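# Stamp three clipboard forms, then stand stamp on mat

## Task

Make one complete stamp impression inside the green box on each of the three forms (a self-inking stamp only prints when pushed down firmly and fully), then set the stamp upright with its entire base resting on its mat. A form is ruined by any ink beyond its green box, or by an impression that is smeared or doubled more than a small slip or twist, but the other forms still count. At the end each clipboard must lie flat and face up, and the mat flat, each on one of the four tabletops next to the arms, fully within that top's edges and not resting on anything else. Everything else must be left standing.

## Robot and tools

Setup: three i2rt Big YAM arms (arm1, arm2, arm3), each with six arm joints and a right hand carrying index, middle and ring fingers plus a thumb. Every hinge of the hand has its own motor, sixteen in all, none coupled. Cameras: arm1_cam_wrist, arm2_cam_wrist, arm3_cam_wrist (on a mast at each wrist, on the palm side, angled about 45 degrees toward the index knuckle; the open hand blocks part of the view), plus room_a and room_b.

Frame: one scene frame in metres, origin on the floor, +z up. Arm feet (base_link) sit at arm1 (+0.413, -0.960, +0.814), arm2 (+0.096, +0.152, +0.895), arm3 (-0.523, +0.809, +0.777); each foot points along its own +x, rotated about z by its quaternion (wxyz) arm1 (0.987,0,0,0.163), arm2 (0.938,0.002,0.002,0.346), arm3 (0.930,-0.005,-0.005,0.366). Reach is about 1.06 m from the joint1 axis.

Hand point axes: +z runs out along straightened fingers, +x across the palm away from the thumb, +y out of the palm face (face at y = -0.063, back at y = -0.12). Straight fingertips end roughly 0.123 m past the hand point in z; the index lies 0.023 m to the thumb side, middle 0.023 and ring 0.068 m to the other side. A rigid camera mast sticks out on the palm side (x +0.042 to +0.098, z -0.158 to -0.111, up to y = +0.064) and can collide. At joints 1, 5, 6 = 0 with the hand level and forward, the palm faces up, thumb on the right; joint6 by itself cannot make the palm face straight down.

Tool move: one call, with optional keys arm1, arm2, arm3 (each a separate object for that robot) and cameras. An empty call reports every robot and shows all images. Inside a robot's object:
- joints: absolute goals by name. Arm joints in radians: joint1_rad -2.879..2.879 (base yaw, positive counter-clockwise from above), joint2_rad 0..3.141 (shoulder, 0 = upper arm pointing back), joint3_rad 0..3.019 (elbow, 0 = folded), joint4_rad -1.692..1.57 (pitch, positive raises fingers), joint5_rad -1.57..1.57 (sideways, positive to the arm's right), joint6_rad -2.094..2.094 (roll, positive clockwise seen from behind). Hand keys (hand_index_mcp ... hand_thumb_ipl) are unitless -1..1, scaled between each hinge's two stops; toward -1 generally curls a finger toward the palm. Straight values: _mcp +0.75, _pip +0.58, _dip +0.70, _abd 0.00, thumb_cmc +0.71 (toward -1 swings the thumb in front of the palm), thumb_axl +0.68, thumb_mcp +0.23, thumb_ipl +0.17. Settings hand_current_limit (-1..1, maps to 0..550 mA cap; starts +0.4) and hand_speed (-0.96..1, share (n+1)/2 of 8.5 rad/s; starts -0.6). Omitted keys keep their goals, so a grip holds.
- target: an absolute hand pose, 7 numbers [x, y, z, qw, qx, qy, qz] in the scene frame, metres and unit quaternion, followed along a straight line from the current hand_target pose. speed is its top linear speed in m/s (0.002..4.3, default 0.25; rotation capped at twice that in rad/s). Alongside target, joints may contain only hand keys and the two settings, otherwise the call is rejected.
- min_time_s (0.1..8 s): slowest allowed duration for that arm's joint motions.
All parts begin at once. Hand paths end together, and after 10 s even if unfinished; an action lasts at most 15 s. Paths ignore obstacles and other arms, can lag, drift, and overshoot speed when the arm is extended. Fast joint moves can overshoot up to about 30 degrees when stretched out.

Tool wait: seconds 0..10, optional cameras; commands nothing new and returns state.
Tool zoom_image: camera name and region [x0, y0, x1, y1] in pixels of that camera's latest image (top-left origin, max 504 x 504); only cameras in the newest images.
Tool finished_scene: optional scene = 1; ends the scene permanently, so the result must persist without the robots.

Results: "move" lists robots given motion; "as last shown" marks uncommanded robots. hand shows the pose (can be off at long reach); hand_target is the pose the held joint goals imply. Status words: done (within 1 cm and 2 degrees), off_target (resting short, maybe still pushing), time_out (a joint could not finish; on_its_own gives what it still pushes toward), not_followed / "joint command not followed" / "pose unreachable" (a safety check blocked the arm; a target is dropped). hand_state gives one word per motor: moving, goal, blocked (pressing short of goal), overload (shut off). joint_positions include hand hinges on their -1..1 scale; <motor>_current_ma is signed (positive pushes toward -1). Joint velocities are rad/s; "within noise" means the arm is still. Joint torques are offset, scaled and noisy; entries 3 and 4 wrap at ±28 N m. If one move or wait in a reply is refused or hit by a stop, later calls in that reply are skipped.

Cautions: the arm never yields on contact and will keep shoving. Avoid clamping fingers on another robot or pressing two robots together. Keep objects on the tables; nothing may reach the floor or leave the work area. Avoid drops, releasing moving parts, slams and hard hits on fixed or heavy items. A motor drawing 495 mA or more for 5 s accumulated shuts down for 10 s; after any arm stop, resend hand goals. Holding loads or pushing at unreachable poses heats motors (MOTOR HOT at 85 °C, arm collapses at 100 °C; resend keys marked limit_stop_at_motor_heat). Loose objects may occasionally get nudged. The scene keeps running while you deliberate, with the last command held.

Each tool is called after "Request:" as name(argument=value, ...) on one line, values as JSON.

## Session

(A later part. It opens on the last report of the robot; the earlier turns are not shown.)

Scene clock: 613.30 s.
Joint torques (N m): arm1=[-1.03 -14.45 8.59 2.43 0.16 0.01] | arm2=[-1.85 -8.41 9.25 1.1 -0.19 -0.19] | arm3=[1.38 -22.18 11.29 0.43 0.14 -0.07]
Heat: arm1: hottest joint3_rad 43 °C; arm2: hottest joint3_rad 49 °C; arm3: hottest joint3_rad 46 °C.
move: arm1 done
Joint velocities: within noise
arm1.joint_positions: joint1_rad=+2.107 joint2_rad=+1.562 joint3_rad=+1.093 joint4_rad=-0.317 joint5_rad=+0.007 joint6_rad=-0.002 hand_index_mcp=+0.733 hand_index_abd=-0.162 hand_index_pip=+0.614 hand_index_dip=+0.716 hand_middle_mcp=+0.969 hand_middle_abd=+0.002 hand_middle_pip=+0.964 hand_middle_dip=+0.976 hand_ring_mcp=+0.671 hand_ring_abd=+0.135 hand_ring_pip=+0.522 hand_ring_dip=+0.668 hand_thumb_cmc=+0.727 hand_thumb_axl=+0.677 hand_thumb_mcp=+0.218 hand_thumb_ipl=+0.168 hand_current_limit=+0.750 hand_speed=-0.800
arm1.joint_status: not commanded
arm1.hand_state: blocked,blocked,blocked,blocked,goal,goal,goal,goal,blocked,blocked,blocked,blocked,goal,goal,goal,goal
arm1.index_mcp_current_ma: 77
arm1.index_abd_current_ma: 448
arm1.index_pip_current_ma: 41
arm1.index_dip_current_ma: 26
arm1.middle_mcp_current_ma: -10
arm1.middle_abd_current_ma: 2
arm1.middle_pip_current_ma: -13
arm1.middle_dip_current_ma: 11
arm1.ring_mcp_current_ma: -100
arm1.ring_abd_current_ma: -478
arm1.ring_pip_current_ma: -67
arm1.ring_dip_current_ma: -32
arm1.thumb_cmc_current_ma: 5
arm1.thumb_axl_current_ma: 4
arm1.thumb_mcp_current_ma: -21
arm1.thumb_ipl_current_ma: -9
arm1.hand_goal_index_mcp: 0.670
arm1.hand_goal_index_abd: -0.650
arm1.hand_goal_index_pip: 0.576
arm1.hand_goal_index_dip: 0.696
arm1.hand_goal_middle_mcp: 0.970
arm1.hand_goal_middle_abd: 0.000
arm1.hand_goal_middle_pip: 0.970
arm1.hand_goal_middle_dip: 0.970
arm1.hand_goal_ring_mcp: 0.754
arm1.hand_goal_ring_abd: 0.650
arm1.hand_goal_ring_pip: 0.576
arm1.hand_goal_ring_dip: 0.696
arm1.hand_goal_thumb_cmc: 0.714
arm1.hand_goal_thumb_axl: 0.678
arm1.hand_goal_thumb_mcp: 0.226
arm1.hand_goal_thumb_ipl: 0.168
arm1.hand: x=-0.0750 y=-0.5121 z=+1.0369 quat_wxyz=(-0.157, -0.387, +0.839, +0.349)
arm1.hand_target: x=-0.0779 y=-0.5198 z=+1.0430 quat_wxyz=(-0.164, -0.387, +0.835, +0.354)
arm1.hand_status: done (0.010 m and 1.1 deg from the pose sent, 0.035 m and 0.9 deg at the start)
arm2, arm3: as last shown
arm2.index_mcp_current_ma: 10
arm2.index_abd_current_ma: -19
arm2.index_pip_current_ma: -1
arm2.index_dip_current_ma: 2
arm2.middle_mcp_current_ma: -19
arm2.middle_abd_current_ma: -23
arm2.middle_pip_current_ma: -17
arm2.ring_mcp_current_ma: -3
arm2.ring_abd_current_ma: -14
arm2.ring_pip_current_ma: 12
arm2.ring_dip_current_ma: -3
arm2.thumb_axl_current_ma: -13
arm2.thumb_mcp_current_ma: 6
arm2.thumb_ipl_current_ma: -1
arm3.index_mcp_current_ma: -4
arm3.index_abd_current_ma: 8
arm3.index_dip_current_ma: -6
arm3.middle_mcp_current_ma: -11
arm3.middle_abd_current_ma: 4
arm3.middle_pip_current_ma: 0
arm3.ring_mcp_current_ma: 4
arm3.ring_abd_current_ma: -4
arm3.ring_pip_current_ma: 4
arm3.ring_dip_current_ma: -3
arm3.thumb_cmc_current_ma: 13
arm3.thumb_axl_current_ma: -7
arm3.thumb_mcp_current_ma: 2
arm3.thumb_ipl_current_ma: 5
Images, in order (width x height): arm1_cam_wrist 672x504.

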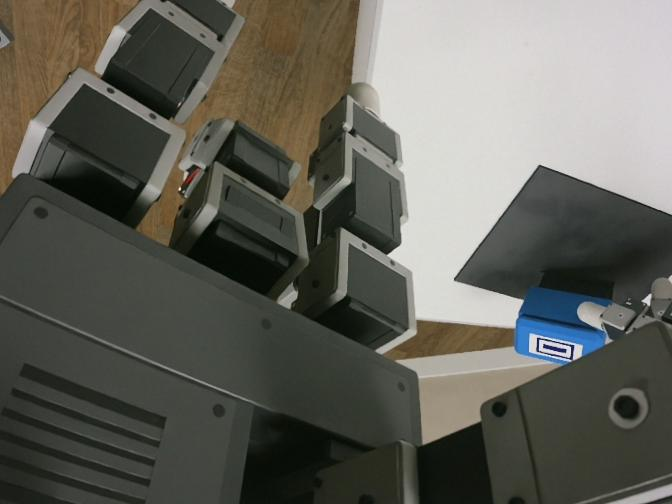

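Request:
move(arm1={"target":[-0.059,-0.537,1.035,-0.164,-0.387,0.835,0.354],"speed":0.04}, cameras=["arm1_cam_wrist"])

Request:
zoom_image(camera="arm1_cam_wrist", region=[432, 160, 672, 394])

Scene clock: 614.67 s.
Joint torques (N m): arm1=[-1.26 -13.8 8.7 2.59 0.39 0.02] | arm2=[-1.9 -8.47 9.25 1.09 -0.19 -0.19] | arm3=[1.67 -22.3 11.28 0.46 0.14 -0.07]
Heat: arm1: hottest joint3_rad 43 °C; arm2: hottest joint3_rad 48 °C; arm3: hottest joint3_rad 46 °C.
move: arm1 off_target
Joint velocities: within noise
arm1.joint_positions: joint1_rad=+2.114 joint2_rad=+1.513 joint3_rad=+1.005 joint4_rad=-0.290 joint5_rad=+0.004 joint6_rad=-0.002 hand_index_mcp=+0.760 hand_index_abd=-0.183 hand_index_pip=+0.627 hand_index_dip=+0.716 hand_middle_mcp=+0.969 hand_middle_abd=+0.002 hand_middle_pip=+0.964 hand_middle_dip=+0.976 hand_ring_mcp=+0.671 hand_ring_abd=+0.135 hand_ring_pip=+0.522 hand_ring_dip=+0.668 hand_thumb_cmc=+0.727 hand_thumb_axl=+0.677 hand_thumb_mcp=+0.218 hand_thumb_ipl=+0.168 hand_current_limit=+0.750 hand_speed=-0.800
arm1.joint_status: not commanded
arm1.hand_state: blocked,blocked,blocked,blocked,goal,goal,goal,goal,blocked,blocked,blocked,blocked,goal,goal,goal,goal
arm1.index_mcp_current_ma: 117
arm1.index_abd_current_ma: 421
arm1.index_pip_current_ma: 57
arm1.index_dip_current_ma: 27
arm1.middle_mcp_current_ma: -9
arm1.middle_abd_current_ma: -1
arm1.middle_pip_current_ma: -17
arm1.middle_dip_current_ma: 9
arm1.ring_mcp_current_ma: -102
arm1.ring_abd_current_ma: -475
arm1.ring_pip_current_ma: -61
arm1.ring_dip_current_ma: -30
arm1.thumb_cmc_current_ma: 6
arm1.thumb_axl_current_ma: 3
arm1.thumb_mcp_current_ma: -22
arm1.thumb_ipl_current_ma: -7
arm1.hand_goal_index_mcp: 0.670
arm1.hand_goal_index_abd: -0.650
arm1.hand_goal_index_pip: 0.576
arm1.hand_goal_index_dip: 0.696
arm1.hand_goal_middle_mcp: 0.970
arm1.hand_goal_middle_abd: 0.000
arm1.hand_goal_middle_pip: 0.970
arm1.hand_goal_middle_dip: 0.970
arm1.hand_goal_ring_mcp: 0.754
arm1.hand_goal_ring_abd: 0.650
arm1.hand_goal_ring_pip: 0.576
arm1.hand_goal_ring_dip: 0.696
arm1.hand_goal_thumb_cmc: 0.714
arm1.hand_goal_thumb_axl: 0.678
arm1.hand_goal_thumb_mcp: 0.226
arm1.hand_goal_thumb_ipl: 0.168
arm1.on_its_own: hand_index_abd moved -0.021 toward your old target -0.650
arm1.hand: x=-0.0576 y=-0.5332 z=+1.0233 quat_wxyz=(-0.157, -0.391, +0.840, +0.343)
arm1.hand_target: x=-0.0589 y=-0.5369 z=+1.0350 quat_wxyz=(-0.164, -0.387, +0.835, +0.354)
arm1.hand_status: off_target (0.012 m and 1.7 deg from the pose sent, 0.030 m and 1.1 deg at the start)
arm2, arm3: as last shown
arm2.index_mcp_current_ma: 6
arm2.index_abd_current_ma: -15
arm2.index_pip_current_ma: -2
arm2.index_dip_current_ma: 6
arm2.middle_mcp_current_ma: -8
arm2.middle_abd_current_ma: 4
arm2.middle_pip_current_ma: -13
arm2.middle_dip_current_ma: 11
arm2.ring_mcp_current_ma: 9
arm2.ring_abd_current_ma: 8
arm2.ring_pip_current_ma: -6
arm2.ring_dip_current_ma: 3
arm2.thumb_cmc_current_ma: 24
arm2.thumb_axl_current_ma: -23
arm2.thumb_mcp_current_ma: -6
arm2.thumb_ipl_current_ma: -18
arm3.index_abd_current_ma: 1
arm3.index_pip_current_ma: 0
arm3.index_dip_current_ma: -3
arm3.middle_mcp_current_ma: -7
arm3.middle_abd_current_ma: 6
arm3.middle_pip_current_ma: -1
arm3.ring_mcp_current_ma: 8
arm3.ring_abd_current_ma: -5
arm3.ring_pip_current_ma: 3
arm3.thumb_cmc_current_ma: 10
arm3.thumb_axl_current_ma: -12
arm3.thumb_mcp_current_ma: -1
arm3.thumb_ipl_current_ma: 10
Images, in order (width x height): arm1_cam_wrist 672x504.

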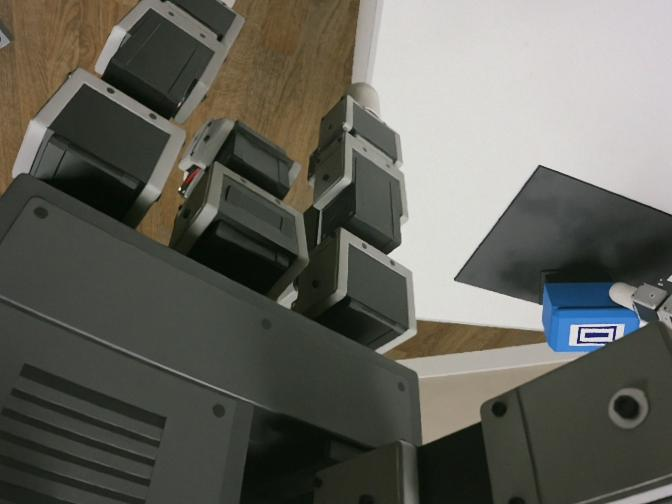

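Scaled by 2.100.

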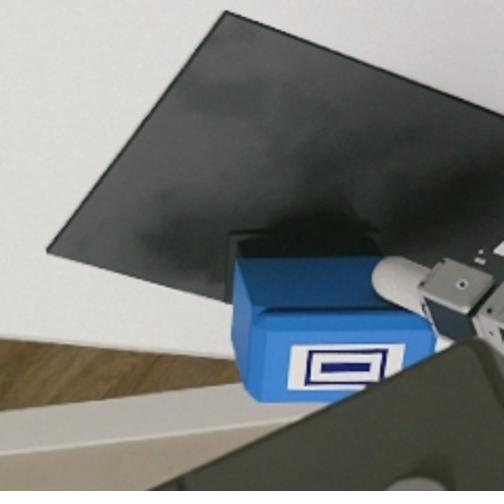

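Request:
move(arm1={"target":[-0.050,-0.545,1.024,-0.164,-0.387,0.835,0.354],"speed":0.03}, cameras=["arm1_cam_wrist"])

Request:
zoom_image(camera="arm1_cam_wrist", region=[482, 200, 672, 375])

Scene clock: 616.03 s.
Joint torques (N m): arm1=[-1.32 -13.22 8.21 2.26 0.48 0.04] | arm2=[-1.85 -8.47 9.24 1.09 -0.19 -0.19] | arm3=[1.61 -22.18 11.21 0.47 0.15 -0.07]
Heat: arm1: hottest joint3_rad 43 °C; arm2: hottest joint3_rad 48 °C; arm3: hottest joint3_rad 46 °C.
move: arm1 done
Joint velocities: within noise
arm1.joint_positions: joint1_rad=+2.115 joint2_rad=+1.498 joint3_rad=+0.960 joint4_rad=-0.249 joint5_rad=+0.002 joint6_rad=-0.001 hand_index_mcp=+0.759 hand_index_abd=-0.183 hand_index_pip=+0.627 hand_index_dip=+0.716 hand_middle_mcp=+0.969 hand_middle_abd=+0.002 hand_middle_pip=+0.964 hand_middle_dip=+0.976 hand_ring_mcp=+0.667 hand_ring_abd=+0.137 hand_ring_pip=+0.519 hand_ring_dip=+0.667 hand_thumb_cmc=+0.727 hand_thumb_axl=+0.677 hand_thumb_mcp=+0.218 hand_thumb_ipl=+0.168 hand_current_limit=+0.750 hand_speed=-0.800
arm1.joint_status: not commanded
arm1.hand_state: blocked,blocked,blocked,blocked,goal,goal,goal,goal,blocked,blocked,blocked,blocked,goal,goal,goal,goal
arm1.index_mcp_current_ma: 116
arm1.index_abd_current_ma: 420
arm1.index_pip_current_ma: 56
arm1.index_dip_current_ma: 27
arm1.middle_mcp_current_ma: -7
arm1.middle_abd_current_ma: -1
arm1.middle_pip_current_ma: -13
arm1.middle_dip_current_ma: 7
arm1.ring_mcp_current_ma: -109
arm1.ring_abd_current_ma: -470
arm1.ring_pip_current_ma: -67
arm1.ring_dip_current_ma: -34
arm1.thumb_cmc_current_ma: 8
arm1.thumb_axl_current_ma: 5
arm1.thumb_mcp_current_ma: -18
arm1.thumb_ipl_current_ma: -6
arm1.hand_goal_index_mcp: 0.670
arm1.hand_goal_index_abd: -0.650
arm1.hand_goal_index_pip: 0.576
arm1.hand_goal_index_dip: 0.696
arm1.hand_goal_middle_mcp: 0.970
arm1.hand_goal_middle_abd: 0.000
arm1.hand_goal_middle_pip: 0.970
arm1.hand_goal_middle_dip: 0.970
arm1.hand_goal_ring_mcp: 0.754
arm1.hand_goal_ring_abd: 0.650
arm1.hand_goal_ring_pip: 0.576
arm1.hand_goal_ring_dip: 0.696
arm1.hand_goal_thumb_cmc: 0.714
arm1.hand_goal_thumb_axl: 0.678
arm1.hand_goal_thumb_mcp: 0.226
arm1.hand_goal_thumb_ipl: 0.168
arm1.hand: x=-0.0506 y=-0.5405 z=+1.0169 quat_wxyz=(-0.160, -0.391, +0.837, +0.347)
arm1.hand_target: x=-0.0500 y=-0.5449 z=+1.0238 quat_wxyz=(-0.164, -0.387, +0.835, +0.354)
arm1.hand_status: done (0.008 m and 1.0 deg from the pose sent, 0.014 m and 1.7 deg at the start)
arm2, arm3: as last shown
arm2.index_mcp_current_ma: 5
arm2.index_abd_current_ma: -14
arm2.index_pip_current_ma: 5
arm2.index_dip_current_ma: 13
arm2.middle_mcp_current_ma: -12
arm2.middle_abd_current_ma: -4
arm2.middle_pip_current_ma: -25
arm2.middle_dip_current_ma: 0
arm2.ring_abd_current_ma: -8
arm2.ring_pip_current_ma: -8
arm2.ring_dip_current_ma: 4
arm2.thumb_cmc_current_ma: 0
arm2.thumb_axl_current_ma: -7
arm2.thumb_mcp_current_ma: 9
arm2.thumb_ipl_current_ma: -22
arm3.index_mcp_current_ma: 0
arm3.index_abd_current_ma: 4
arm3.index_pip_current_ma: 1
arm3.index_dip_current_ma: -10
arm3.middle_mcp_current_ma: -13
arm3.middle_abd_current_ma: 10
arm3.middle_pip_current_ma: -6
arm3.middle_dip_current_ma: 12
arm3.ring_mcp_current_ma: 4
arm3.ring_abd_current_ma: -7
arm3.ring_pip_current_ma: -3
arm3.ring_dip_current_ma: -2
arm3.thumb_axl_current_ma: -7
arm3.thumb_ipl_current_ma: 8
Images, in order (width x height): arm1_cam_wrist 672x504.

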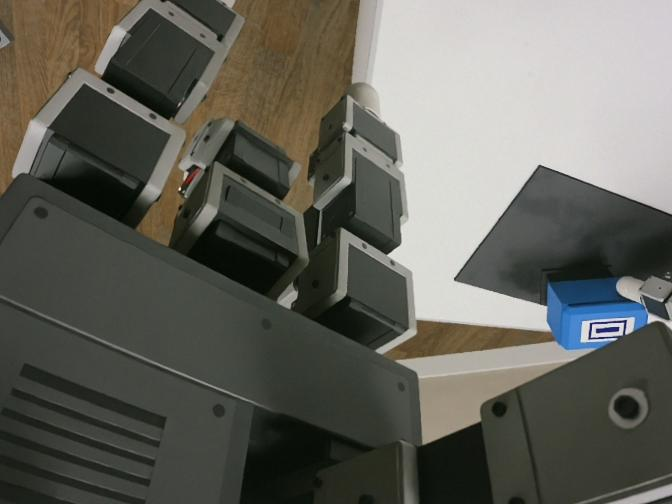

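Scaled by 2.653.

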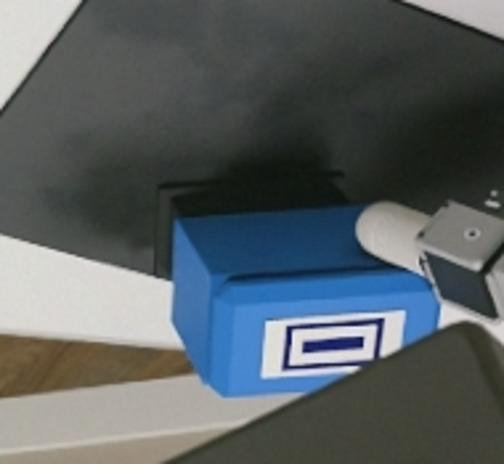

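Request:
move(arm1={"target":[-0.044,-0.550,1.010,-0.164,-0.387,0.835,0.354],"speed":0.03}, cameras=["arm1_cam_wrist"])

Request:
zoom_image(camera="arm1_cam_wrist", region=[482, 200, 672, 375])

Scene clock: 617.33 s.
Joint torques (N m): arm1=[-1.32 -12.16 7.75 2.22 0.3 0.01] | arm2=[-1.85 -8.47 9.25 1.1 -0.2 -0.19] | arm3=[1.67 -22.18 11.26 0.43 0.15 -0.06]
Heat: arm1: hottest joint3_rad 43 °C; arm2: hottest joint3_rad 48 °C; arm3: hottest joint3_rad 46 °C.
move: arm1 done
Joint velocities: within noise
arm1.joint_positions: joint1_rad=+2.115 joint2_rad=+1.490 joint3_rad=+0.925 joint4_rad=-0.201 joint5_rad=+0.007 joint6_rad=-0.001 hand_index_mcp=+0.754 hand_index_abd=-0.183 hand_index_pip=+0.625 hand_index_dip=+0.716 hand_middle_mcp=+0.969 hand_middle_abd=+0.002 hand_middle_pip=+0.964 hand_middle_dip=+0.976 hand_ring_mcp=+0.654 hand_ring_abd=+0.146 hand_ring_pip=+0.511 hand_ring_dip=+0.663 hand_thumb_cmc=+0.727 hand_thumb_axl=+0.677 hand_thumb_mcp=+0.218 hand_thumb_ipl=+0.168 hand_current_limit=+0.750 hand_speed=-0.800
arm1.joint_status: not commanded
arm1.hand_state: blocked,blocked,blocked,goal,goal,goal,goal,goal,blocked,blocked,blocked,blocked,goal,goal,goal,goal
arm1.index_mcp_current_ma: 112
arm1.index_abd_current_ma: 425
arm1.index_pip_current_ma: 56
arm1.index_dip_current_ma: 24
arm1.middle_mcp_current_ma: -10
arm1.middle_abd_current_ma: 1
arm1.middle_pip_current_ma: -14
arm1.middle_dip_current_ma: 4
arm1.ring_mcp_current_ma: -123
arm1.ring_abd_current_ma: -462
arm1.ring_pip_current_ma: -75
arm1.ring_dip_current_ma: -38
arm1.thumb_cmc_current_ma: 6
arm1.thumb_axl_current_ma: 8
arm1.thumb_mcp_current_ma: -22
arm1.thumb_ipl_current_ma: -2
arm1.hand_goal_index_mcp: 0.670
arm1.hand_goal_index_abd: -0.650
arm1.hand_goal_index_pip: 0.576
arm1.hand_goal_index_dip: 0.696
arm1.hand_goal_middle_mcp: 0.970
arm1.hand_goal_middle_abd: 0.000
arm1.hand_goal_middle_pip: 0.970
arm1.hand_goal_middle_dip: 0.970
arm1.hand_goal_ring_mcp: 0.754
arm1.hand_goal_ring_abd: 0.650
arm1.hand_goal_ring_pip: 0.576
arm1.hand_goal_ring_dip: 0.696
arm1.hand_goal_thumb_cmc: 0.714
arm1.hand_goal_thumb_axl: 0.678
arm1.hand_goal_thumb_mcp: 0.226
arm1.hand_goal_thumb_ipl: 0.168
arm1.hand: x=-0.0455 y=-0.5437 z=+1.0131 quat_wxyz=(-0.162, -0.388, +0.834, +0.357)
arm1.hand_target: x=-0.0441 y=-0.5499 z=+1.0099 quat_wxyz=(-0.164, -0.387, +0.835, +0.354)
arm1.hand_status: done (0.007 m and 0.4 deg from the pose sent, 0.014 m and 1.0 deg at the start)
arm2.joint_positions: joint1_rad=-2.320 joint2_rad=+1.245 joint3_rad=+0.942 joint4_rad=-1.293 joint5_rad=-0.004 joint6_rad=-1.199 hand_index_mcp=+0.754 hand_index_abd=-0.013 hand_index_pip=+0.579 hand_index_dip=+0.695 hand_middle_mcp=+0.955 hand_middle_abd=+0.000 hand_middle_pip=+0.961 hand_middle_dip=+0.965 hand_ring_mcp=+0.755 hand_ring_abd=+0.021 hand_ring_pip=+0.573 hand_ring_dip=+0.687 hand_thumb_cmc=-0.562 hand_thumb_axl=+0.677 hand_thumb_mcp=+0.214 hand_thumb_ipl=+0.168 hand_current_limit=+0.400 hand_speed=-0.600
arm2.joint_status: not commanded
arm2.hand_state: goal,goal,goal,goal,goal,goal,goal,goal,goal,blocked,goal,goal,goal,goal,goal,goal
arm2.index_mcp_current_ma: 2
arm2.index_abd_current_ma: -11
arm2.index_pip_current_ma: -12
arm2.index_dip_current_ma: 2
arm2.middle_mcp_current_ma: -21
arm2.middle_abd_current_ma: -3
arm2.middle_pip_current_ma: -15
arm2.middle_dip_current_ma: 4
arm2.ring_mcp_current_ma: 17
arm2.ring_abd_current_ma: 4
arm2.ring_pip_current_ma: 11
arm2.ring_dip_current_ma: -1
arm2.thumb_cmc_current_ma: 8
arm2.thumb_axl_current_ma: -5
arm2.thumb_mcp_current_ma: -3
arm2.thumb_ipl_current_ma: -13
arm2.hand_goal_index_mcp: 0.754
arm2.hand_goal_index_abd: 0.000
arm2.hand_goal_index_pip: 0.576
arm2.hand_goal_index_dip: 0.696
arm2.hand_goal_middle_mcp: 0.970
arm2.hand_goal_middle_abd: 0.000
arm2.hand_goal_middle_pip: 0.970
arm2.hand_goal_middle_dip: 0.970
arm2.hand_goal_ring_mcp: 0.754
arm2.hand_goal_ring_abd: 0.000
arm2.hand_goal_ring_pip: 0.576
arm2.hand_goal_ring_dip: 0.696
arm2.hand_goal_thumb_cmc: -0.570
arm2.hand_goal_thumb_axl: 0.678
arm2.hand_goal_thumb_mcp: 0.226
arm2.hand_goal_thumb_ipl: 0.168
arm2.hand: x=+0.1516 y=-0.2266 z=+1.0427 quat_wxyz=(-0.012, +0.837, +0.546, +0.007)
arm2.hand_target: x=+0.1500 y=-0.2299 z=+1.0500 quat_wxyz=(+0.000, +0.836, +0.548, +0.000)
arm2.hand_status: not commanded
arm3: as last shown
arm3.index_mcp_current_ma: -4
arm3.index_abd_current_ma: 5
arm3.index_pip_current_ma: 2
arm3.index_dip_current_ma: -4
arm3.middle_abd_current_ma: 2
arm3.middle_pip_current_ma: -2
arm3.middle_dip_current_ma: 9
arm3.ring_mcp_current_ma: 8
arm3.ring_abd_current_ma: -8
arm3.ring_pip_current_ma: 1
arm3.ring_dip_current_ma: -4
arm3.thumb_cmc_current_ma: 11
arm3.thumb_axl_current_ma: -11
arm3.thumb_mcp_current_ma: -5
Images, in order (width x height): arm1_cam_wrist 672x504.

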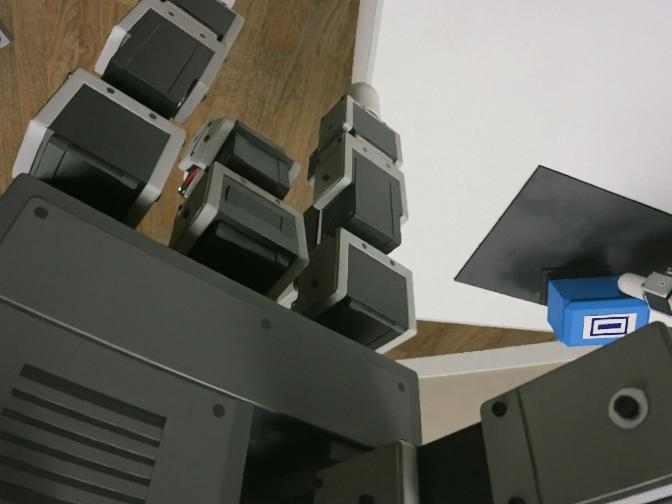

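Scaled by 2.653.

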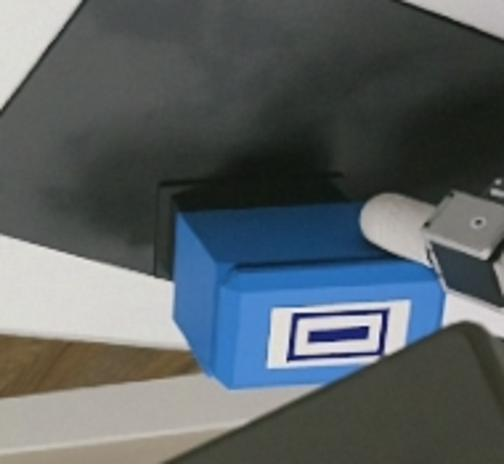

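Request:
zoom_image(camera="arm1_cam_wrist", region=[530, 250, 650, 350])

Request:
move(cameras=["room_a","room_b","arm2_cam_wrist","arm1_cam_wrist"])

Request:
zoom_image(camera="room_a", region=[380, 160, 430, 198])

Request:
zoom_image(camera="room_b", region=[265, 225, 335, 275])

Scaled by 4.200.

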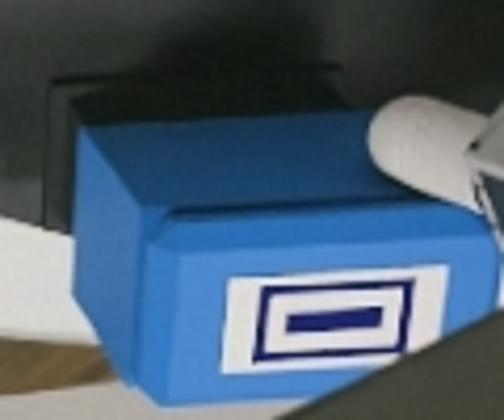

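Scene clock: 617.53 s.
Joint torques (N m): arm1=[-1.44 -12.16 7.75 2.19 0.29 0.01] | arm2=[-1.9 -8.41 9.24 1.09 -0.19 -0.19] | arm3=[1.55 -22.18 11.26 0.5 0.15 -0.08]
Heat: arm1: hottest joint3_rad 43 °C; arm2: hottest joint3_rad 48 °C; arm3: hottest joint3_rad 46 °C.
Joint velocities: within noise
arm1.joint_positions: joint1_rad=+2.115 joint2_rad=+1.490 joint3_rad=+0.925 joint4_rad=-0.201 joint5_rad=+0.007 joint6_rad=-0.001 hand_index_mcp=+0.754 hand_index_abd=-0.183 hand_index_pip=+0.625 hand_index_dip=+0.716 hand_middle_mcp=+0.969 hand_middle_abd=+0.002 hand_middle_pip=+0.964 hand_middle_dip=+0.976 hand_ring_mcp=+0.654 hand_ring_abd=+0.146 hand_ring_pip=+0.511 hand_ring_dip=+0.663 hand_thumb_cmc=+0.727 hand_thumb_axl=+0.677 hand_thumb_mcp=+0.218 hand_thumb_ipl=+0.168 hand_current_limit=+0.750 hand_speed=-0.800
arm1.joint_status: not commanded
arm1.hand_state: blocked,blocked,blocked,goal,goal,goal,goal,goal,blocked,blocked,blocked,blocked,goal,goal,goal,goal
arm1.index_mcp_current_ma: 114
arm1.index_abd_current_ma: 428
arm1.index_pip_current_ma: 55
arm1.index_dip_current_ma: 29
arm1.middle_mcp_current_ma: -11
arm1.middle_abd_current_ma: 3
arm1.middle_pip_current_ma: -12
arm1.middle_dip_current_ma: 3
arm1.ring_mcp_current_ma: -129
arm1.ring_abd_current_ma: -462
arm1.ring_pip_current_ma: -85
arm1.ring_dip_current_ma: -37
arm1.thumb_cmc_current_ma: 3
arm1.thumb_axl_current_ma: 7
arm1.thumb_mcp_current_ma: -19
arm1.thumb_ipl_current_ma: -7
arm1.hand_goal_index_mcp: 0.670
arm1.hand_goal_index_abd: -0.650
arm1.hand_goal_index_pip: 0.576
arm1.hand_goal_index_dip: 0.696
arm1.hand_goal_middle_mcp: 0.970
arm1.hand_goal_middle_abd: 0.000
arm1.hand_goal_middle_pip: 0.970
arm1.hand_goal_middle_dip: 0.970
arm1.hand_goal_ring_mcp: 0.754
arm1.hand_goal_ring_abd: 0.650
arm1.hand_goal_ring_pip: 0.576
arm1.hand_goal_ring_dip: 0.696
arm1.hand_goal_thumb_cmc: 0.714
arm1.hand_goal_thumb_axl: 0.678
arm1.hand_goal_thumb_mcp: 0.226
arm1.hand_goal_thumb_ipl: 0.168
arm1.hand: x=-0.0455 y=-0.5437 z=+1.0131 quat_wxyz=(-0.162, -0.388, +0.834, +0.357) (m; scene frame)
arm1.hand_target: x=-0.0441 y=-0.5499 z=+1.0099 quat_wxyz=(-0.164, -0.387, +0.835, +0.354) (m; scene frame)
arm1.hand_status: done (0.007 m and 0.4 deg from the pose sent, 0.014 m and 1.0 deg at the start)
arm2.joint_positions: joint1_rad=-2.320 joint2_rad=+1.245 joint3_rad=+0.942 joint4_rad=-1.293 joint5_rad=-0.004 joint6_rad=-1.199 hand_index_mcp=+0.754 hand_index_abd=-0.013 hand_index_pip=+0.579 hand_index_dip=+0.695 hand_middle_mcp=+0.955 hand_middle_abd=+0.000 hand_middle_pip=+0.961 hand_middle_dip=+0.965 hand_ring_mcp=+0.755 hand_ring_abd=+0.021 hand_ring_pip=+0.573 hand_ring_dip=+0.687 hand_thumb_cmc=-0.562 hand_thumb_axl=+0.677 hand_thumb_mcp=+0.214 hand_thumb_ipl=+0.168 hand_current_limit=+0.400 hand_speed=-0.600
arm2.joint_status: not commanded
arm2.hand_state: goal,goal,goal,goal,goal,goal,goal,goal,goal,blocked,goal,goal,goal,goal,goal,goal
arm2.index_mcp_current_ma: -9
arm2.index_abd_current_ma: -1
arm2.index_pip_current_ma: -1
arm2.index_dip_current_ma: 3
arm2.middle_mcp_current_ma: -15
arm2.middle_abd_current_ma: 9
arm2.middle_pip_current_ma: -22
arm2.middle_dip_current_ma: 14
arm2.ring_mcp_current_ma: 13
arm2.ring_abd_current_ma: -3
arm2.ring_pip_current_ma: 15
arm2.ring_dip_current_ma: 2
arm2.thumb_cmc_current_ma: 8
arm2.thumb_axl_current_ma: 3
arm2.thumb_mcp_current_ma: -13
arm2.thumb_ipl_current_ma: 9
arm2.hand_goal_index_mcp: 0.754
arm2.hand_goal_index_abd: 0.000
arm2.hand_goal_index_pip: 0.576
arm2.hand_goal_index_dip: 0.696
arm2.hand_goal_middle_mcp: 0.970
arm2.hand_goal_middle_abd: 0.000
arm2.hand_goal_middle_pip: 0.970
arm2.hand_goal_middle_dip: 0.970
arm2.hand_goal_ring_mcp: 0.754
arm2.hand_goal_ring_abd: 0.000
arm2.hand_goal_ring_pip: 0.576
arm2.hand_goal_ring_dip: 0.696
arm2.hand_goal_thumb_cmc: -0.570
arm2.hand_goal_thumb_axl: 0.678
arm2.hand_goal_thumb_mcp: 0.226
arm2.hand_goal_thumb_ipl: 0.168
arm2.hand: x=+0.1516 y=-0.2266 z=+1.0427 quat_wxyz=(-0.012, +0.837, +0.546, +0.007) (m; scene frame)
arm2.hand_target: x=+0.1500 y=-0.2299 z=+1.0500 quat_wxyz=(+0.000, +0.836, +0.548, +0.000) (m; scene frame)
arm2.hand_status: not commanded
arm3.joint_positions: joint1_rad=+0.904 joint2_rad=+2.229 joint3_rad=+2.433 joint4_rad=-1.685 joint5_rad=+0.008 joint6_rad=+1.581 hand_index_mcp=+0.748 hand_index_abd=+0.003 hand_index_pip=+0.571 hand_index_dip=+0.701 hand_middle_mcp=+0.960 hand_middle_abd=+0.000 hand_middle_pip=+0.966 hand_middle_dip=+0.968 hand_ring_mcp=+0.748 hand_ring_abd=+0.007 hand_ring_pip=+0.570 hand_ring_dip=+0.698 hand_thumb_cmc=+0.719 hand_thumb_axl=+0.677 hand_thumb_mcp=+0.221 hand_thumb_ipl=+0.168 hand_current_limit=+0.400 hand_speed=-0.600
arm3.joint_status: not commanded
arm3.hand_state: goal,goal,goal,goal,goal,goal,goal,goal,goal,goal,goal,goal,goal,goal,goal,goal
arm3.index_mcp_current_ma: -3
arm3.index_abd_current_ma: 6
arm3.index_pip_current_ma: -2
arm3.index_dip_current_ma: -3
arm3.middle_mcp_current_ma: -12
arm3.middle_abd_current_ma: 8
arm3.middle_pip_current_ma: -4
arm3.middle_dip_current_ma: 7
arm3.ring_mcp_current_ma: 8
arm3.ring_abd_current_ma: -5
arm3.ring_pip_current_ma: -2
arm3.ring_dip_current_ma: -4
arm3.thumb_cmc_current_ma: 7
arm3.thumb_axl_current_ma: -11
arm3.thumb_mcp_current_ma: -2
arm3.thumb_ipl_current_ma: 6
arm3.hand_goal_index_mcp: 0.754
arm3.hand_goal_index_abd: 0.000
arm3.hand_goal_index_pip: 0.576
arm3.hand_goal_index_dip: 0.696
arm3.hand_goal_middle_mcp: 0.970
arm3.hand_goal_middle_abd: 0.000
arm3.hand_goal_middle_pip: 0.970
arm3.hand_goal_middle_dip: 0.970
arm3.hand_goal_ring_mcp: 0.754
arm3.hand_goal_ring_abd: 0.000
arm3.hand_goal_ring_pip: 0.576
arm3.hand_goal_ring_dip: 0.696
arm3.hand_goal_thumb_cmc: 0.714
arm3.hand_goal_thumb_axl: 0.678
arm3.hand_goal_thumb_mcp: 0.226
arm3.hand_goal_thumb_ipl: 0.168
arm3.hand: x=-0.4964 y=+1.4951 z=+0.9914 quat_wxyz=(-0.024, +0.680, +0.732, +0.036) (m; scene frame)
arm3.hand_target: x=-0.4940 y=+1.4990 z=+1.0070 quat_wxyz=(-0.033, +0.679, +0.732, +0.046) (m; scene frame)
arm3.hand_status: not commanded
pictures: arm1_cam_wrist, arm2_cam_wrist, room_a, room_b
Images, in order (width x height): arm1_cam_wrist 672x504, arm2_cam_wrist 672x504, room_a 672x504, room_b 672x504.

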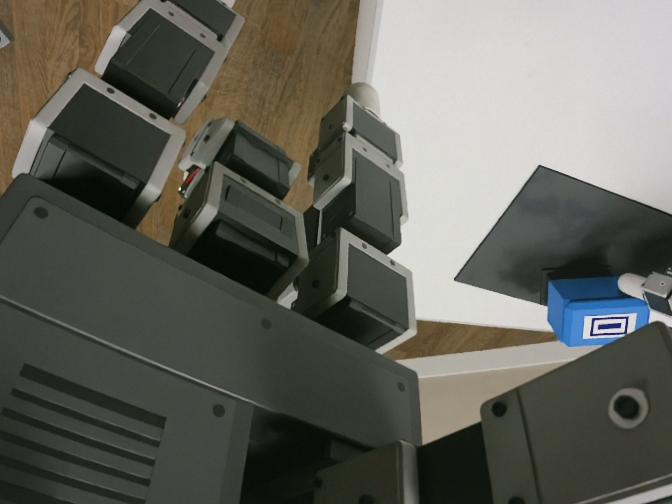

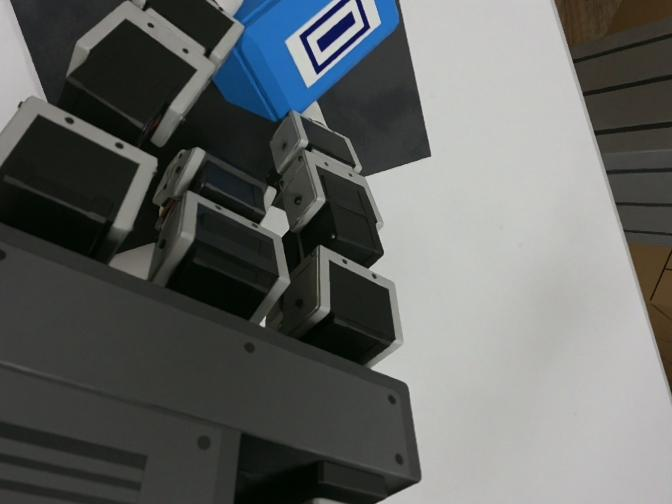

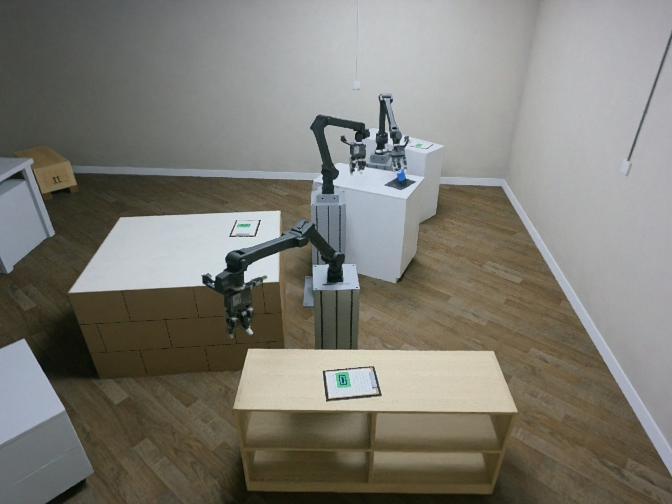

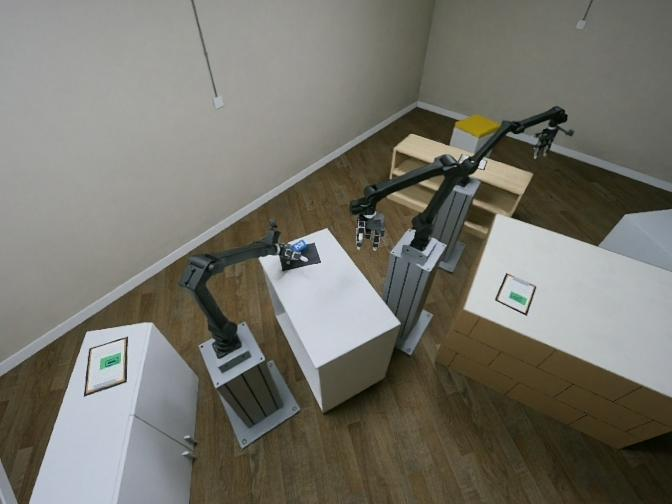

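Scaled by 10.080.

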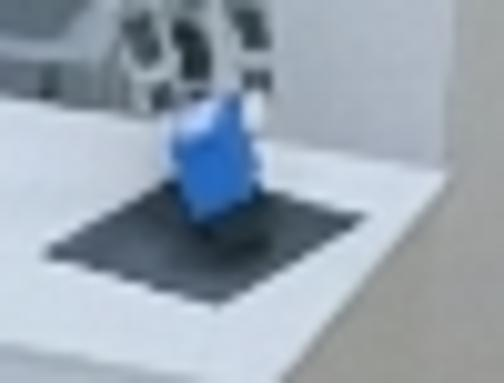

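Scaled by 7.200.

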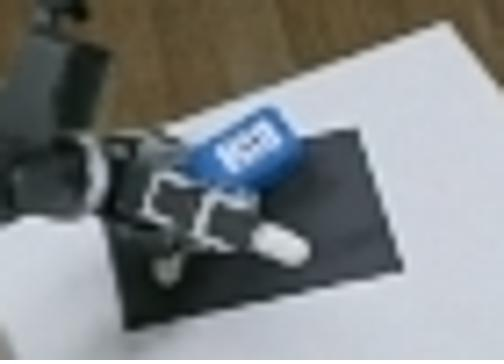

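Request:
move(arm1={"joints":{"hand_ring_mcp":0.84,"hand_ring_pip":0.64,"hand_index_mcp":0.76}}, cameras=["arm1_cam_wrist","room_a","room_b"])

Request:
zoom_image(camera="arm1_cam_wrist", region=[530, 250, 650, 350])

Request:
zoom_image(camera="room_a", region=[380, 160, 430, 198])

Request:
zoom_image(camera="room_b", region=[265, 225, 335, 275])

Scene clock: 618.63 s.
Joint torques (N m): arm1=[-1.38 -12.16 7.71 2.18 0.26 0.02] | arm2=[-1.9 -8.47 9.24 1.1 -0.19 -0.19] | arm3=[1.49 -22.18 11.28 0.49 0.15 -0.06]
Heat: arm1: hottest joint3_rad 42 °C; arm2: hottest joint3_rad 48 °C; arm3: hottest joint3_rad 46 °C.
move: arm1 off_target
Joint velocities: within noise
arm1.joint_positions: joint1_rad=+2.115 joint2_rad=+1.490 joint3_rad=+0.925 joint4_rad=-0.201 joint5_rad=+0.008 joint6_rad=-0.001 hand_index_mcp=+0.791 hand_index_abd=-0.190 hand_index_pip=+0.608 hand_index_dip=+0.710 hand_middle_mcp=+0.969 hand_middle_abd=+0.002 hand_middle_pip=+0.964 hand_middle_dip=+0.976 hand_ring_mcp=+0.655 hand_ring_abd=+0.158 hand_ring_pip=+0.511 hand_ring_dip=+0.663 hand_thumb_cmc=+0.727 hand_thumb_axl=+0.677 hand_thumb_mcp=+0.218 hand_thumb_ipl=+0.168 hand_current_limit=+0.750 hand_speed=-0.800
arm1.joint_status: hand_index_mcp off_target (ended at +0.791, target +0.760); hand_ring_mcp off_target (ended at +0.655, target +0.840); hand_ring_pip off_target (ended at +0.511, target +0.640)
arm1.hand_state: blocked,blocked,blocked,goal,goal,goal,goal,goal,blocked,blocked,blocked,blocked,goal,goal,goal,goal
arm1.index_mcp_current_ma: 33
arm1.index_abd_current_ma: 420
arm1.index_pip_current_ma: 35
arm1.index_dip_current_ma: 16
arm1.middle_mcp_current_ma: -5
arm1.middle_abd_current_ma: 6
arm1.middle_pip_current_ma: -19
arm1.middle_dip_current_ma: 4
arm1.ring_mcp_current_ma: -254
arm1.ring_abd_current_ma: -453
arm1.ring_pip_current_ma: -171
arm1.ring_dip_current_ma: -39
arm1.thumb_cmc_current_ma: 9
arm1.thumb_axl_current_ma: 4
arm1.thumb_mcp_current_ma: -22
arm1.thumb_ipl_current_ma: -13
arm1.hand_goal_index_mcp: 0.760
arm1.hand_goal_index_abd: -0.650
arm1.hand_goal_index_pip: 0.576
arm1.hand_goal_index_dip: 0.696
arm1.hand_goal_middle_mcp: 0.970
arm1.hand_goal_middle_abd: 0.000
arm1.hand_goal_middle_pip: 0.970
arm1.hand_goal_middle_dip: 0.970
arm1.hand_goal_ring_mcp: 0.840
arm1.hand_goal_ring_abd: 0.650
arm1.hand_goal_ring_pip: 0.640
arm1.hand_goal_ring_dip: 0.696
arm1.hand_goal_thumb_cmc: 0.714
arm1.hand_goal_thumb_axl: 0.678
arm1.hand_goal_thumb_mcp: 0.226
arm1.hand_goal_thumb_ipl: 0.168
arm1.hand: x=-0.0453 y=-0.5436 z=+1.0136 quat_wxyz=(-0.162, -0.388, +0.834, +0.357)
arm1.hand_target: x=-0.0440 y=-0.5499 z=+1.0100 quat_wxyz=(-0.164, -0.387, +0.835, +0.354)
arm1.hand_status: not commanded
arm2, arm3: as last shown
arm2.index_mcp_current_ma: 0
arm2.index_abd_current_ma: -19
arm2.index_pip_current_ma: 3
arm2.index_dip_current_ma: -6
arm2.middle_mcp_current_ma: -22
arm2.middle_abd_current_ma: 6
arm2.middle_pip_current_ma: -18
arm2.middle_dip_current_ma: -9
arm2.ring_mcp_current_ma: -3
arm2.ring_abd_current_ma: 16
arm2.ring_pip_current_ma: -8
arm2.ring_dip_current_ma: 10
arm2.thumb_cmc_current_ma: 11
arm2.thumb_axl_current_ma: -8
arm2.thumb_mcp_current_ma: -8
arm2.thumb_ipl_current_ma: 8
arm3.index_mcp_current_ma: -5
arm3.index_abd_current_ma: 8
arm3.index_pip_current_ma: 0
arm3.index_dip_current_ma: -5
arm3.middle_mcp_current_ma: -9
arm3.middle_abd_current_ma: 7
arm3.middle_pip_current_ma: -5
arm3.middle_dip_current_ma: 8
arm3.ring_mcp_current_ma: 5
arm3.ring_abd_current_ma: -8
arm3.ring_pip_current_ma: 3
arm3.ring_dip_current_ma: -5
arm3.thumb_cmc_current_ma: 11
arm3.thumb_axl_current_ma: -9
arm3.thumb_mcp_current_ma: -1
arm3.thumb_ipl_current_ma: 9
Images, in order (width x height): arm1_cam_wrist 672x504, room_a 672x504, room_b 672x504.

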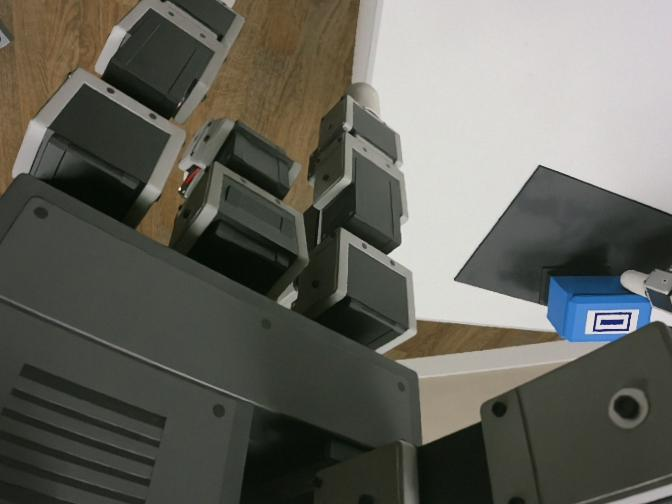

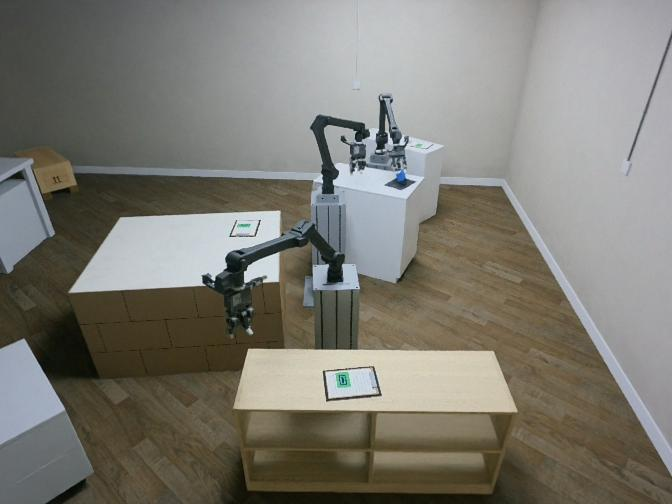

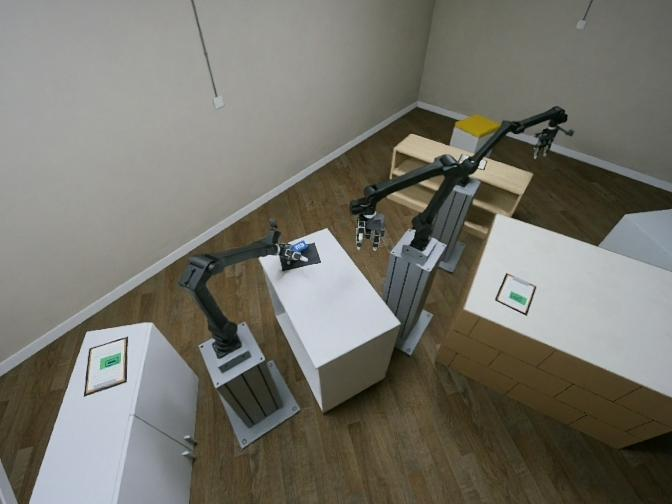

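Scaled by 4.200.

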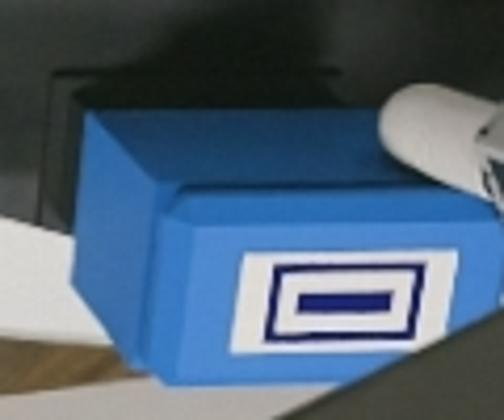

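Scaled by 10.080.

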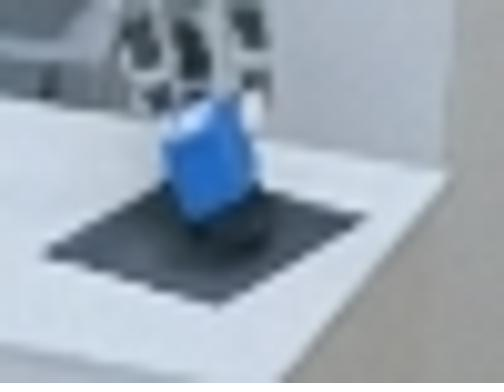

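Scaled by 7.200.

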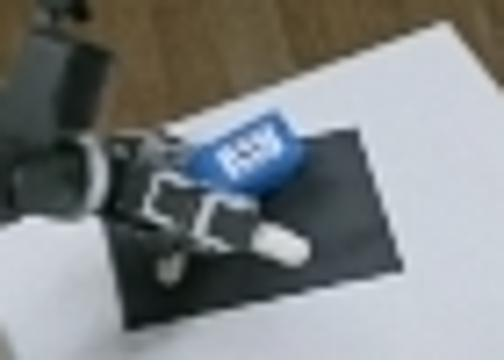

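Request:
move(arm1={"target":[-0.060,-0.562,1.010,-0.129,-0.466,0.797,0.368],"speed":0.04}, cameras=["arm1_cam_wrist","room_a","room_b","arm2_cam_wrist"])

Request:
zoom_image(camera="arm1_cam_wrist", region=[530, 250, 650, 350])

Request:
zoom_image(camera="room_a", region=[380, 160, 430, 198])

Request:
zoom_image(camera="room_b", region=[265, 225, 335, 275])

Scene clock: 623.33 s.
Joint torques (N m): arm1=[-0.62 -11.28 8.16 2.11 0.31 -0.14] | arm2=[-1.85 -8.41 9.25 1.09 -0.2 -0.19] | arm3=[1.67 -22.07 11.23 0.42 0.14 -0.06]
Heat: arm1: hottest joint3_rad 42 °C; arm2: hottest joint3_rad 48 °C; arm3: hottest joint3_rad 46 °C.
move: arm1 off_target
Joint velocities: within noise
arm1.joint_positions: joint1_rad=+2.115 joint2_rad=+1.490 joint3_rad=+0.925 joint4_rad=-0.198 joint5_rad=+0.013 joint6_rad=-0.164 hand_index_mcp=+0.838 hand_index_abd=-0.229 hand_index_pip=+0.614 hand_index_dip=+0.710 hand_middle_mcp=+0.969 hand_middle_abd=-0.009 hand_middle_pip=+0.964 hand_middle_dip=+0.976 hand_ring_mcp=+0.653 hand_ring_abd=+0.178 hand_ring_pip=+0.510 hand_ring_dip=+0.642 hand_thumb_cmc=+0.727 hand_thumb_axl=+0.677 hand_thumb_mcp=+0.218 hand_thumb_ipl=+0.168 hand_current_limit=+0.750 hand_speed=-0.800
arm1.joint_status: not commanded
arm1.hand_state: blocked,blocked,blocked,goal,goal,goal,goal,goal,blocked,blocked,blocked,blocked,goal,goal,goal,goal
arm1.index_mcp_current_ma: 104
arm1.index_abd_current_ma: 381
arm1.index_pip_current_ma: 42
arm1.index_dip_current_ma: 18
arm1.middle_mcp_current_ma: -11
arm1.middle_abd_current_ma: 0
arm1.middle_pip_current_ma: -12
arm1.middle_dip_current_ma: 3
arm1.ring_mcp_current_ma: -260
arm1.ring_abd_current_ma: -436
arm1.ring_pip_current_ma: -172
arm1.ring_dip_current_ma: -65
arm1.thumb_cmc_current_ma: 5
arm1.thumb_axl_current_ma: 11
arm1.thumb_mcp_current_ma: -23
arm1.thumb_ipl_current_ma: -6
arm1.hand_goal_index_mcp: 0.760
arm1.hand_goal_index_abd: -0.650
arm1.hand_goal_index_pip: 0.576
arm1.hand_goal_index_dip: 0.696
arm1.hand_goal_middle_mcp: 0.970
arm1.hand_goal_middle_abd: 0.000
arm1.hand_goal_middle_pip: 0.970
arm1.hand_goal_middle_dip: 0.970
arm1.hand_goal_ring_mcp: 0.840
arm1.hand_goal_ring_abd: 0.650
arm1.hand_goal_ring_pip: 0.640
arm1.hand_goal_ring_dip: 0.696
arm1.hand_goal_thumb_cmc: 0.714
arm1.hand_goal_thumb_axl: 0.678
arm1.hand_goal_thumb_mcp: 0.226
arm1.hand_goal_thumb_ipl: 0.168
arm1.on_its_own: hand_index_abd moved -0.039 toward your old target -0.650; hand_ring_abd moved +0.020 toward your old target +0.650
arm1.hand: x=-0.0555 y=-0.5524 z=+1.0160 quat_wxyz=(-0.131, -0.453, +0.800, +0.371)
arm1.hand_target: x=-0.0599 y=-0.5619 z=+1.0101 quat_wxyz=(-0.129, -0.465, +0.795, +0.367)
arm1.hand_status: off_target (0.012 m and 1.5 deg from the pose sent, 0.024 m and 10.7 deg at the start)
arm2, arm3: as last shown
arm2.index_mcp_current_ma: 6
arm2.index_abd_current_ma: -26
arm2.index_pip_current_ma: 1
arm2.index_dip_current_ma: 3
arm2.middle_mcp_current_ma: -19
arm2.middle_abd_current_ma: 12
arm2.middle_pip_current_ma: -23
arm2.middle_dip_current_ma: -16
arm2.ring_mcp_current_ma: 17
arm2.ring_abd_current_ma: -8
arm2.ring_pip_current_ma: -3
arm2.ring_dip_current_ma: 14
arm2.thumb_cmc_current_ma: 6
arm2.thumb_axl_current_ma: -14
arm2.thumb_mcp_current_ma: 1
arm2.thumb_ipl_current_ma: -4
arm3.index_mcp_current_ma: -2
arm3.index_abd_current_ma: 6
arm3.index_pip_current_ma: 1
arm3.index_dip_current_ma: -3
arm3.middle_mcp_current_ma: -10
arm3.middle_abd_current_ma: 9
arm3.middle_pip_current_ma: -6
arm3.middle_dip_current_ma: 10
arm3.ring_mcp_current_ma: 7
arm3.ring_abd_current_ma: -9
arm3.ring_pip_current_ma: 2
arm3.ring_dip_current_ma: -9
arm3.thumb_cmc_current_ma: 9
arm3.thumb_axl_current_ma: -10
arm3.thumb_mcp_current_ma: -5
pictures: arm1_cam_wrist, arm2_cam_wrist, room_a, room_b
Images, in order (width x height): arm1_cam_wrist 672x504, arm2_cam_wrist 672x504, room_a 672x504, room_b 672x504.

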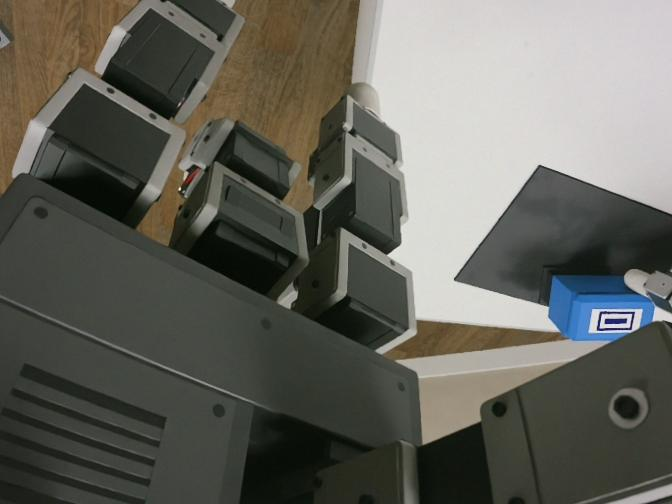

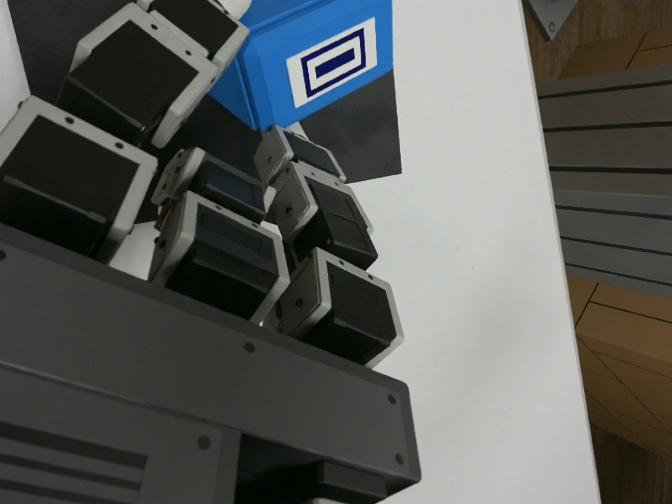

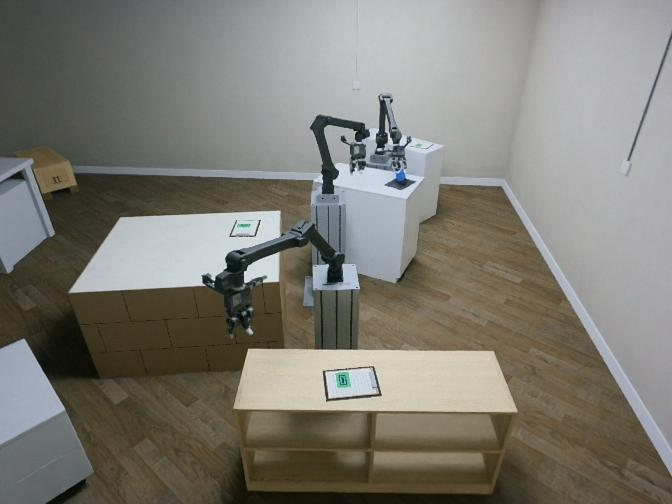

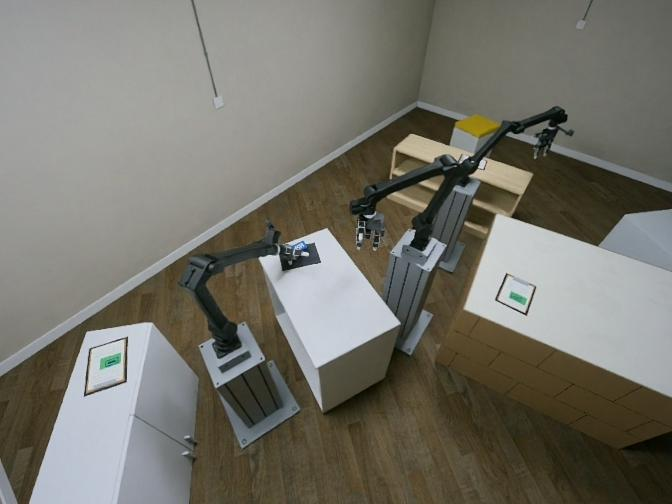

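Scaled by 4.200.

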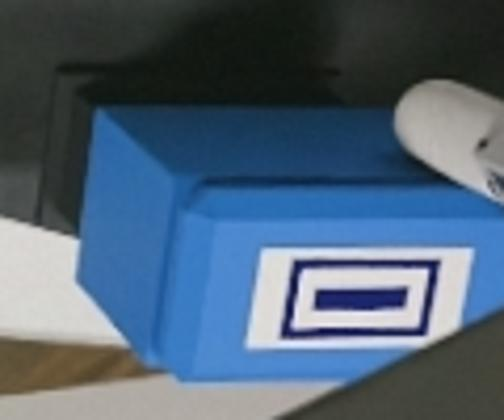

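Scaled by 10.080.

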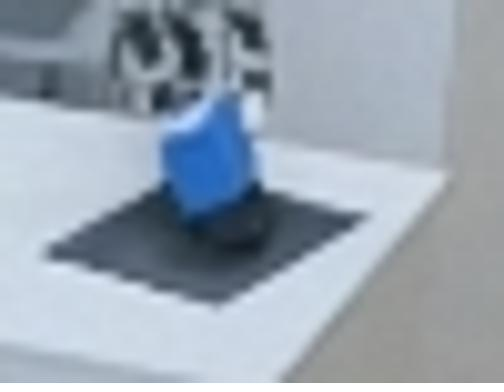

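Scaled by 7.200.

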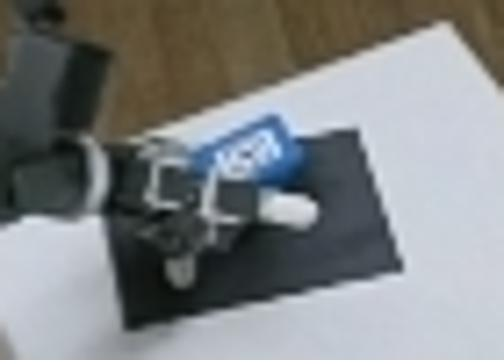

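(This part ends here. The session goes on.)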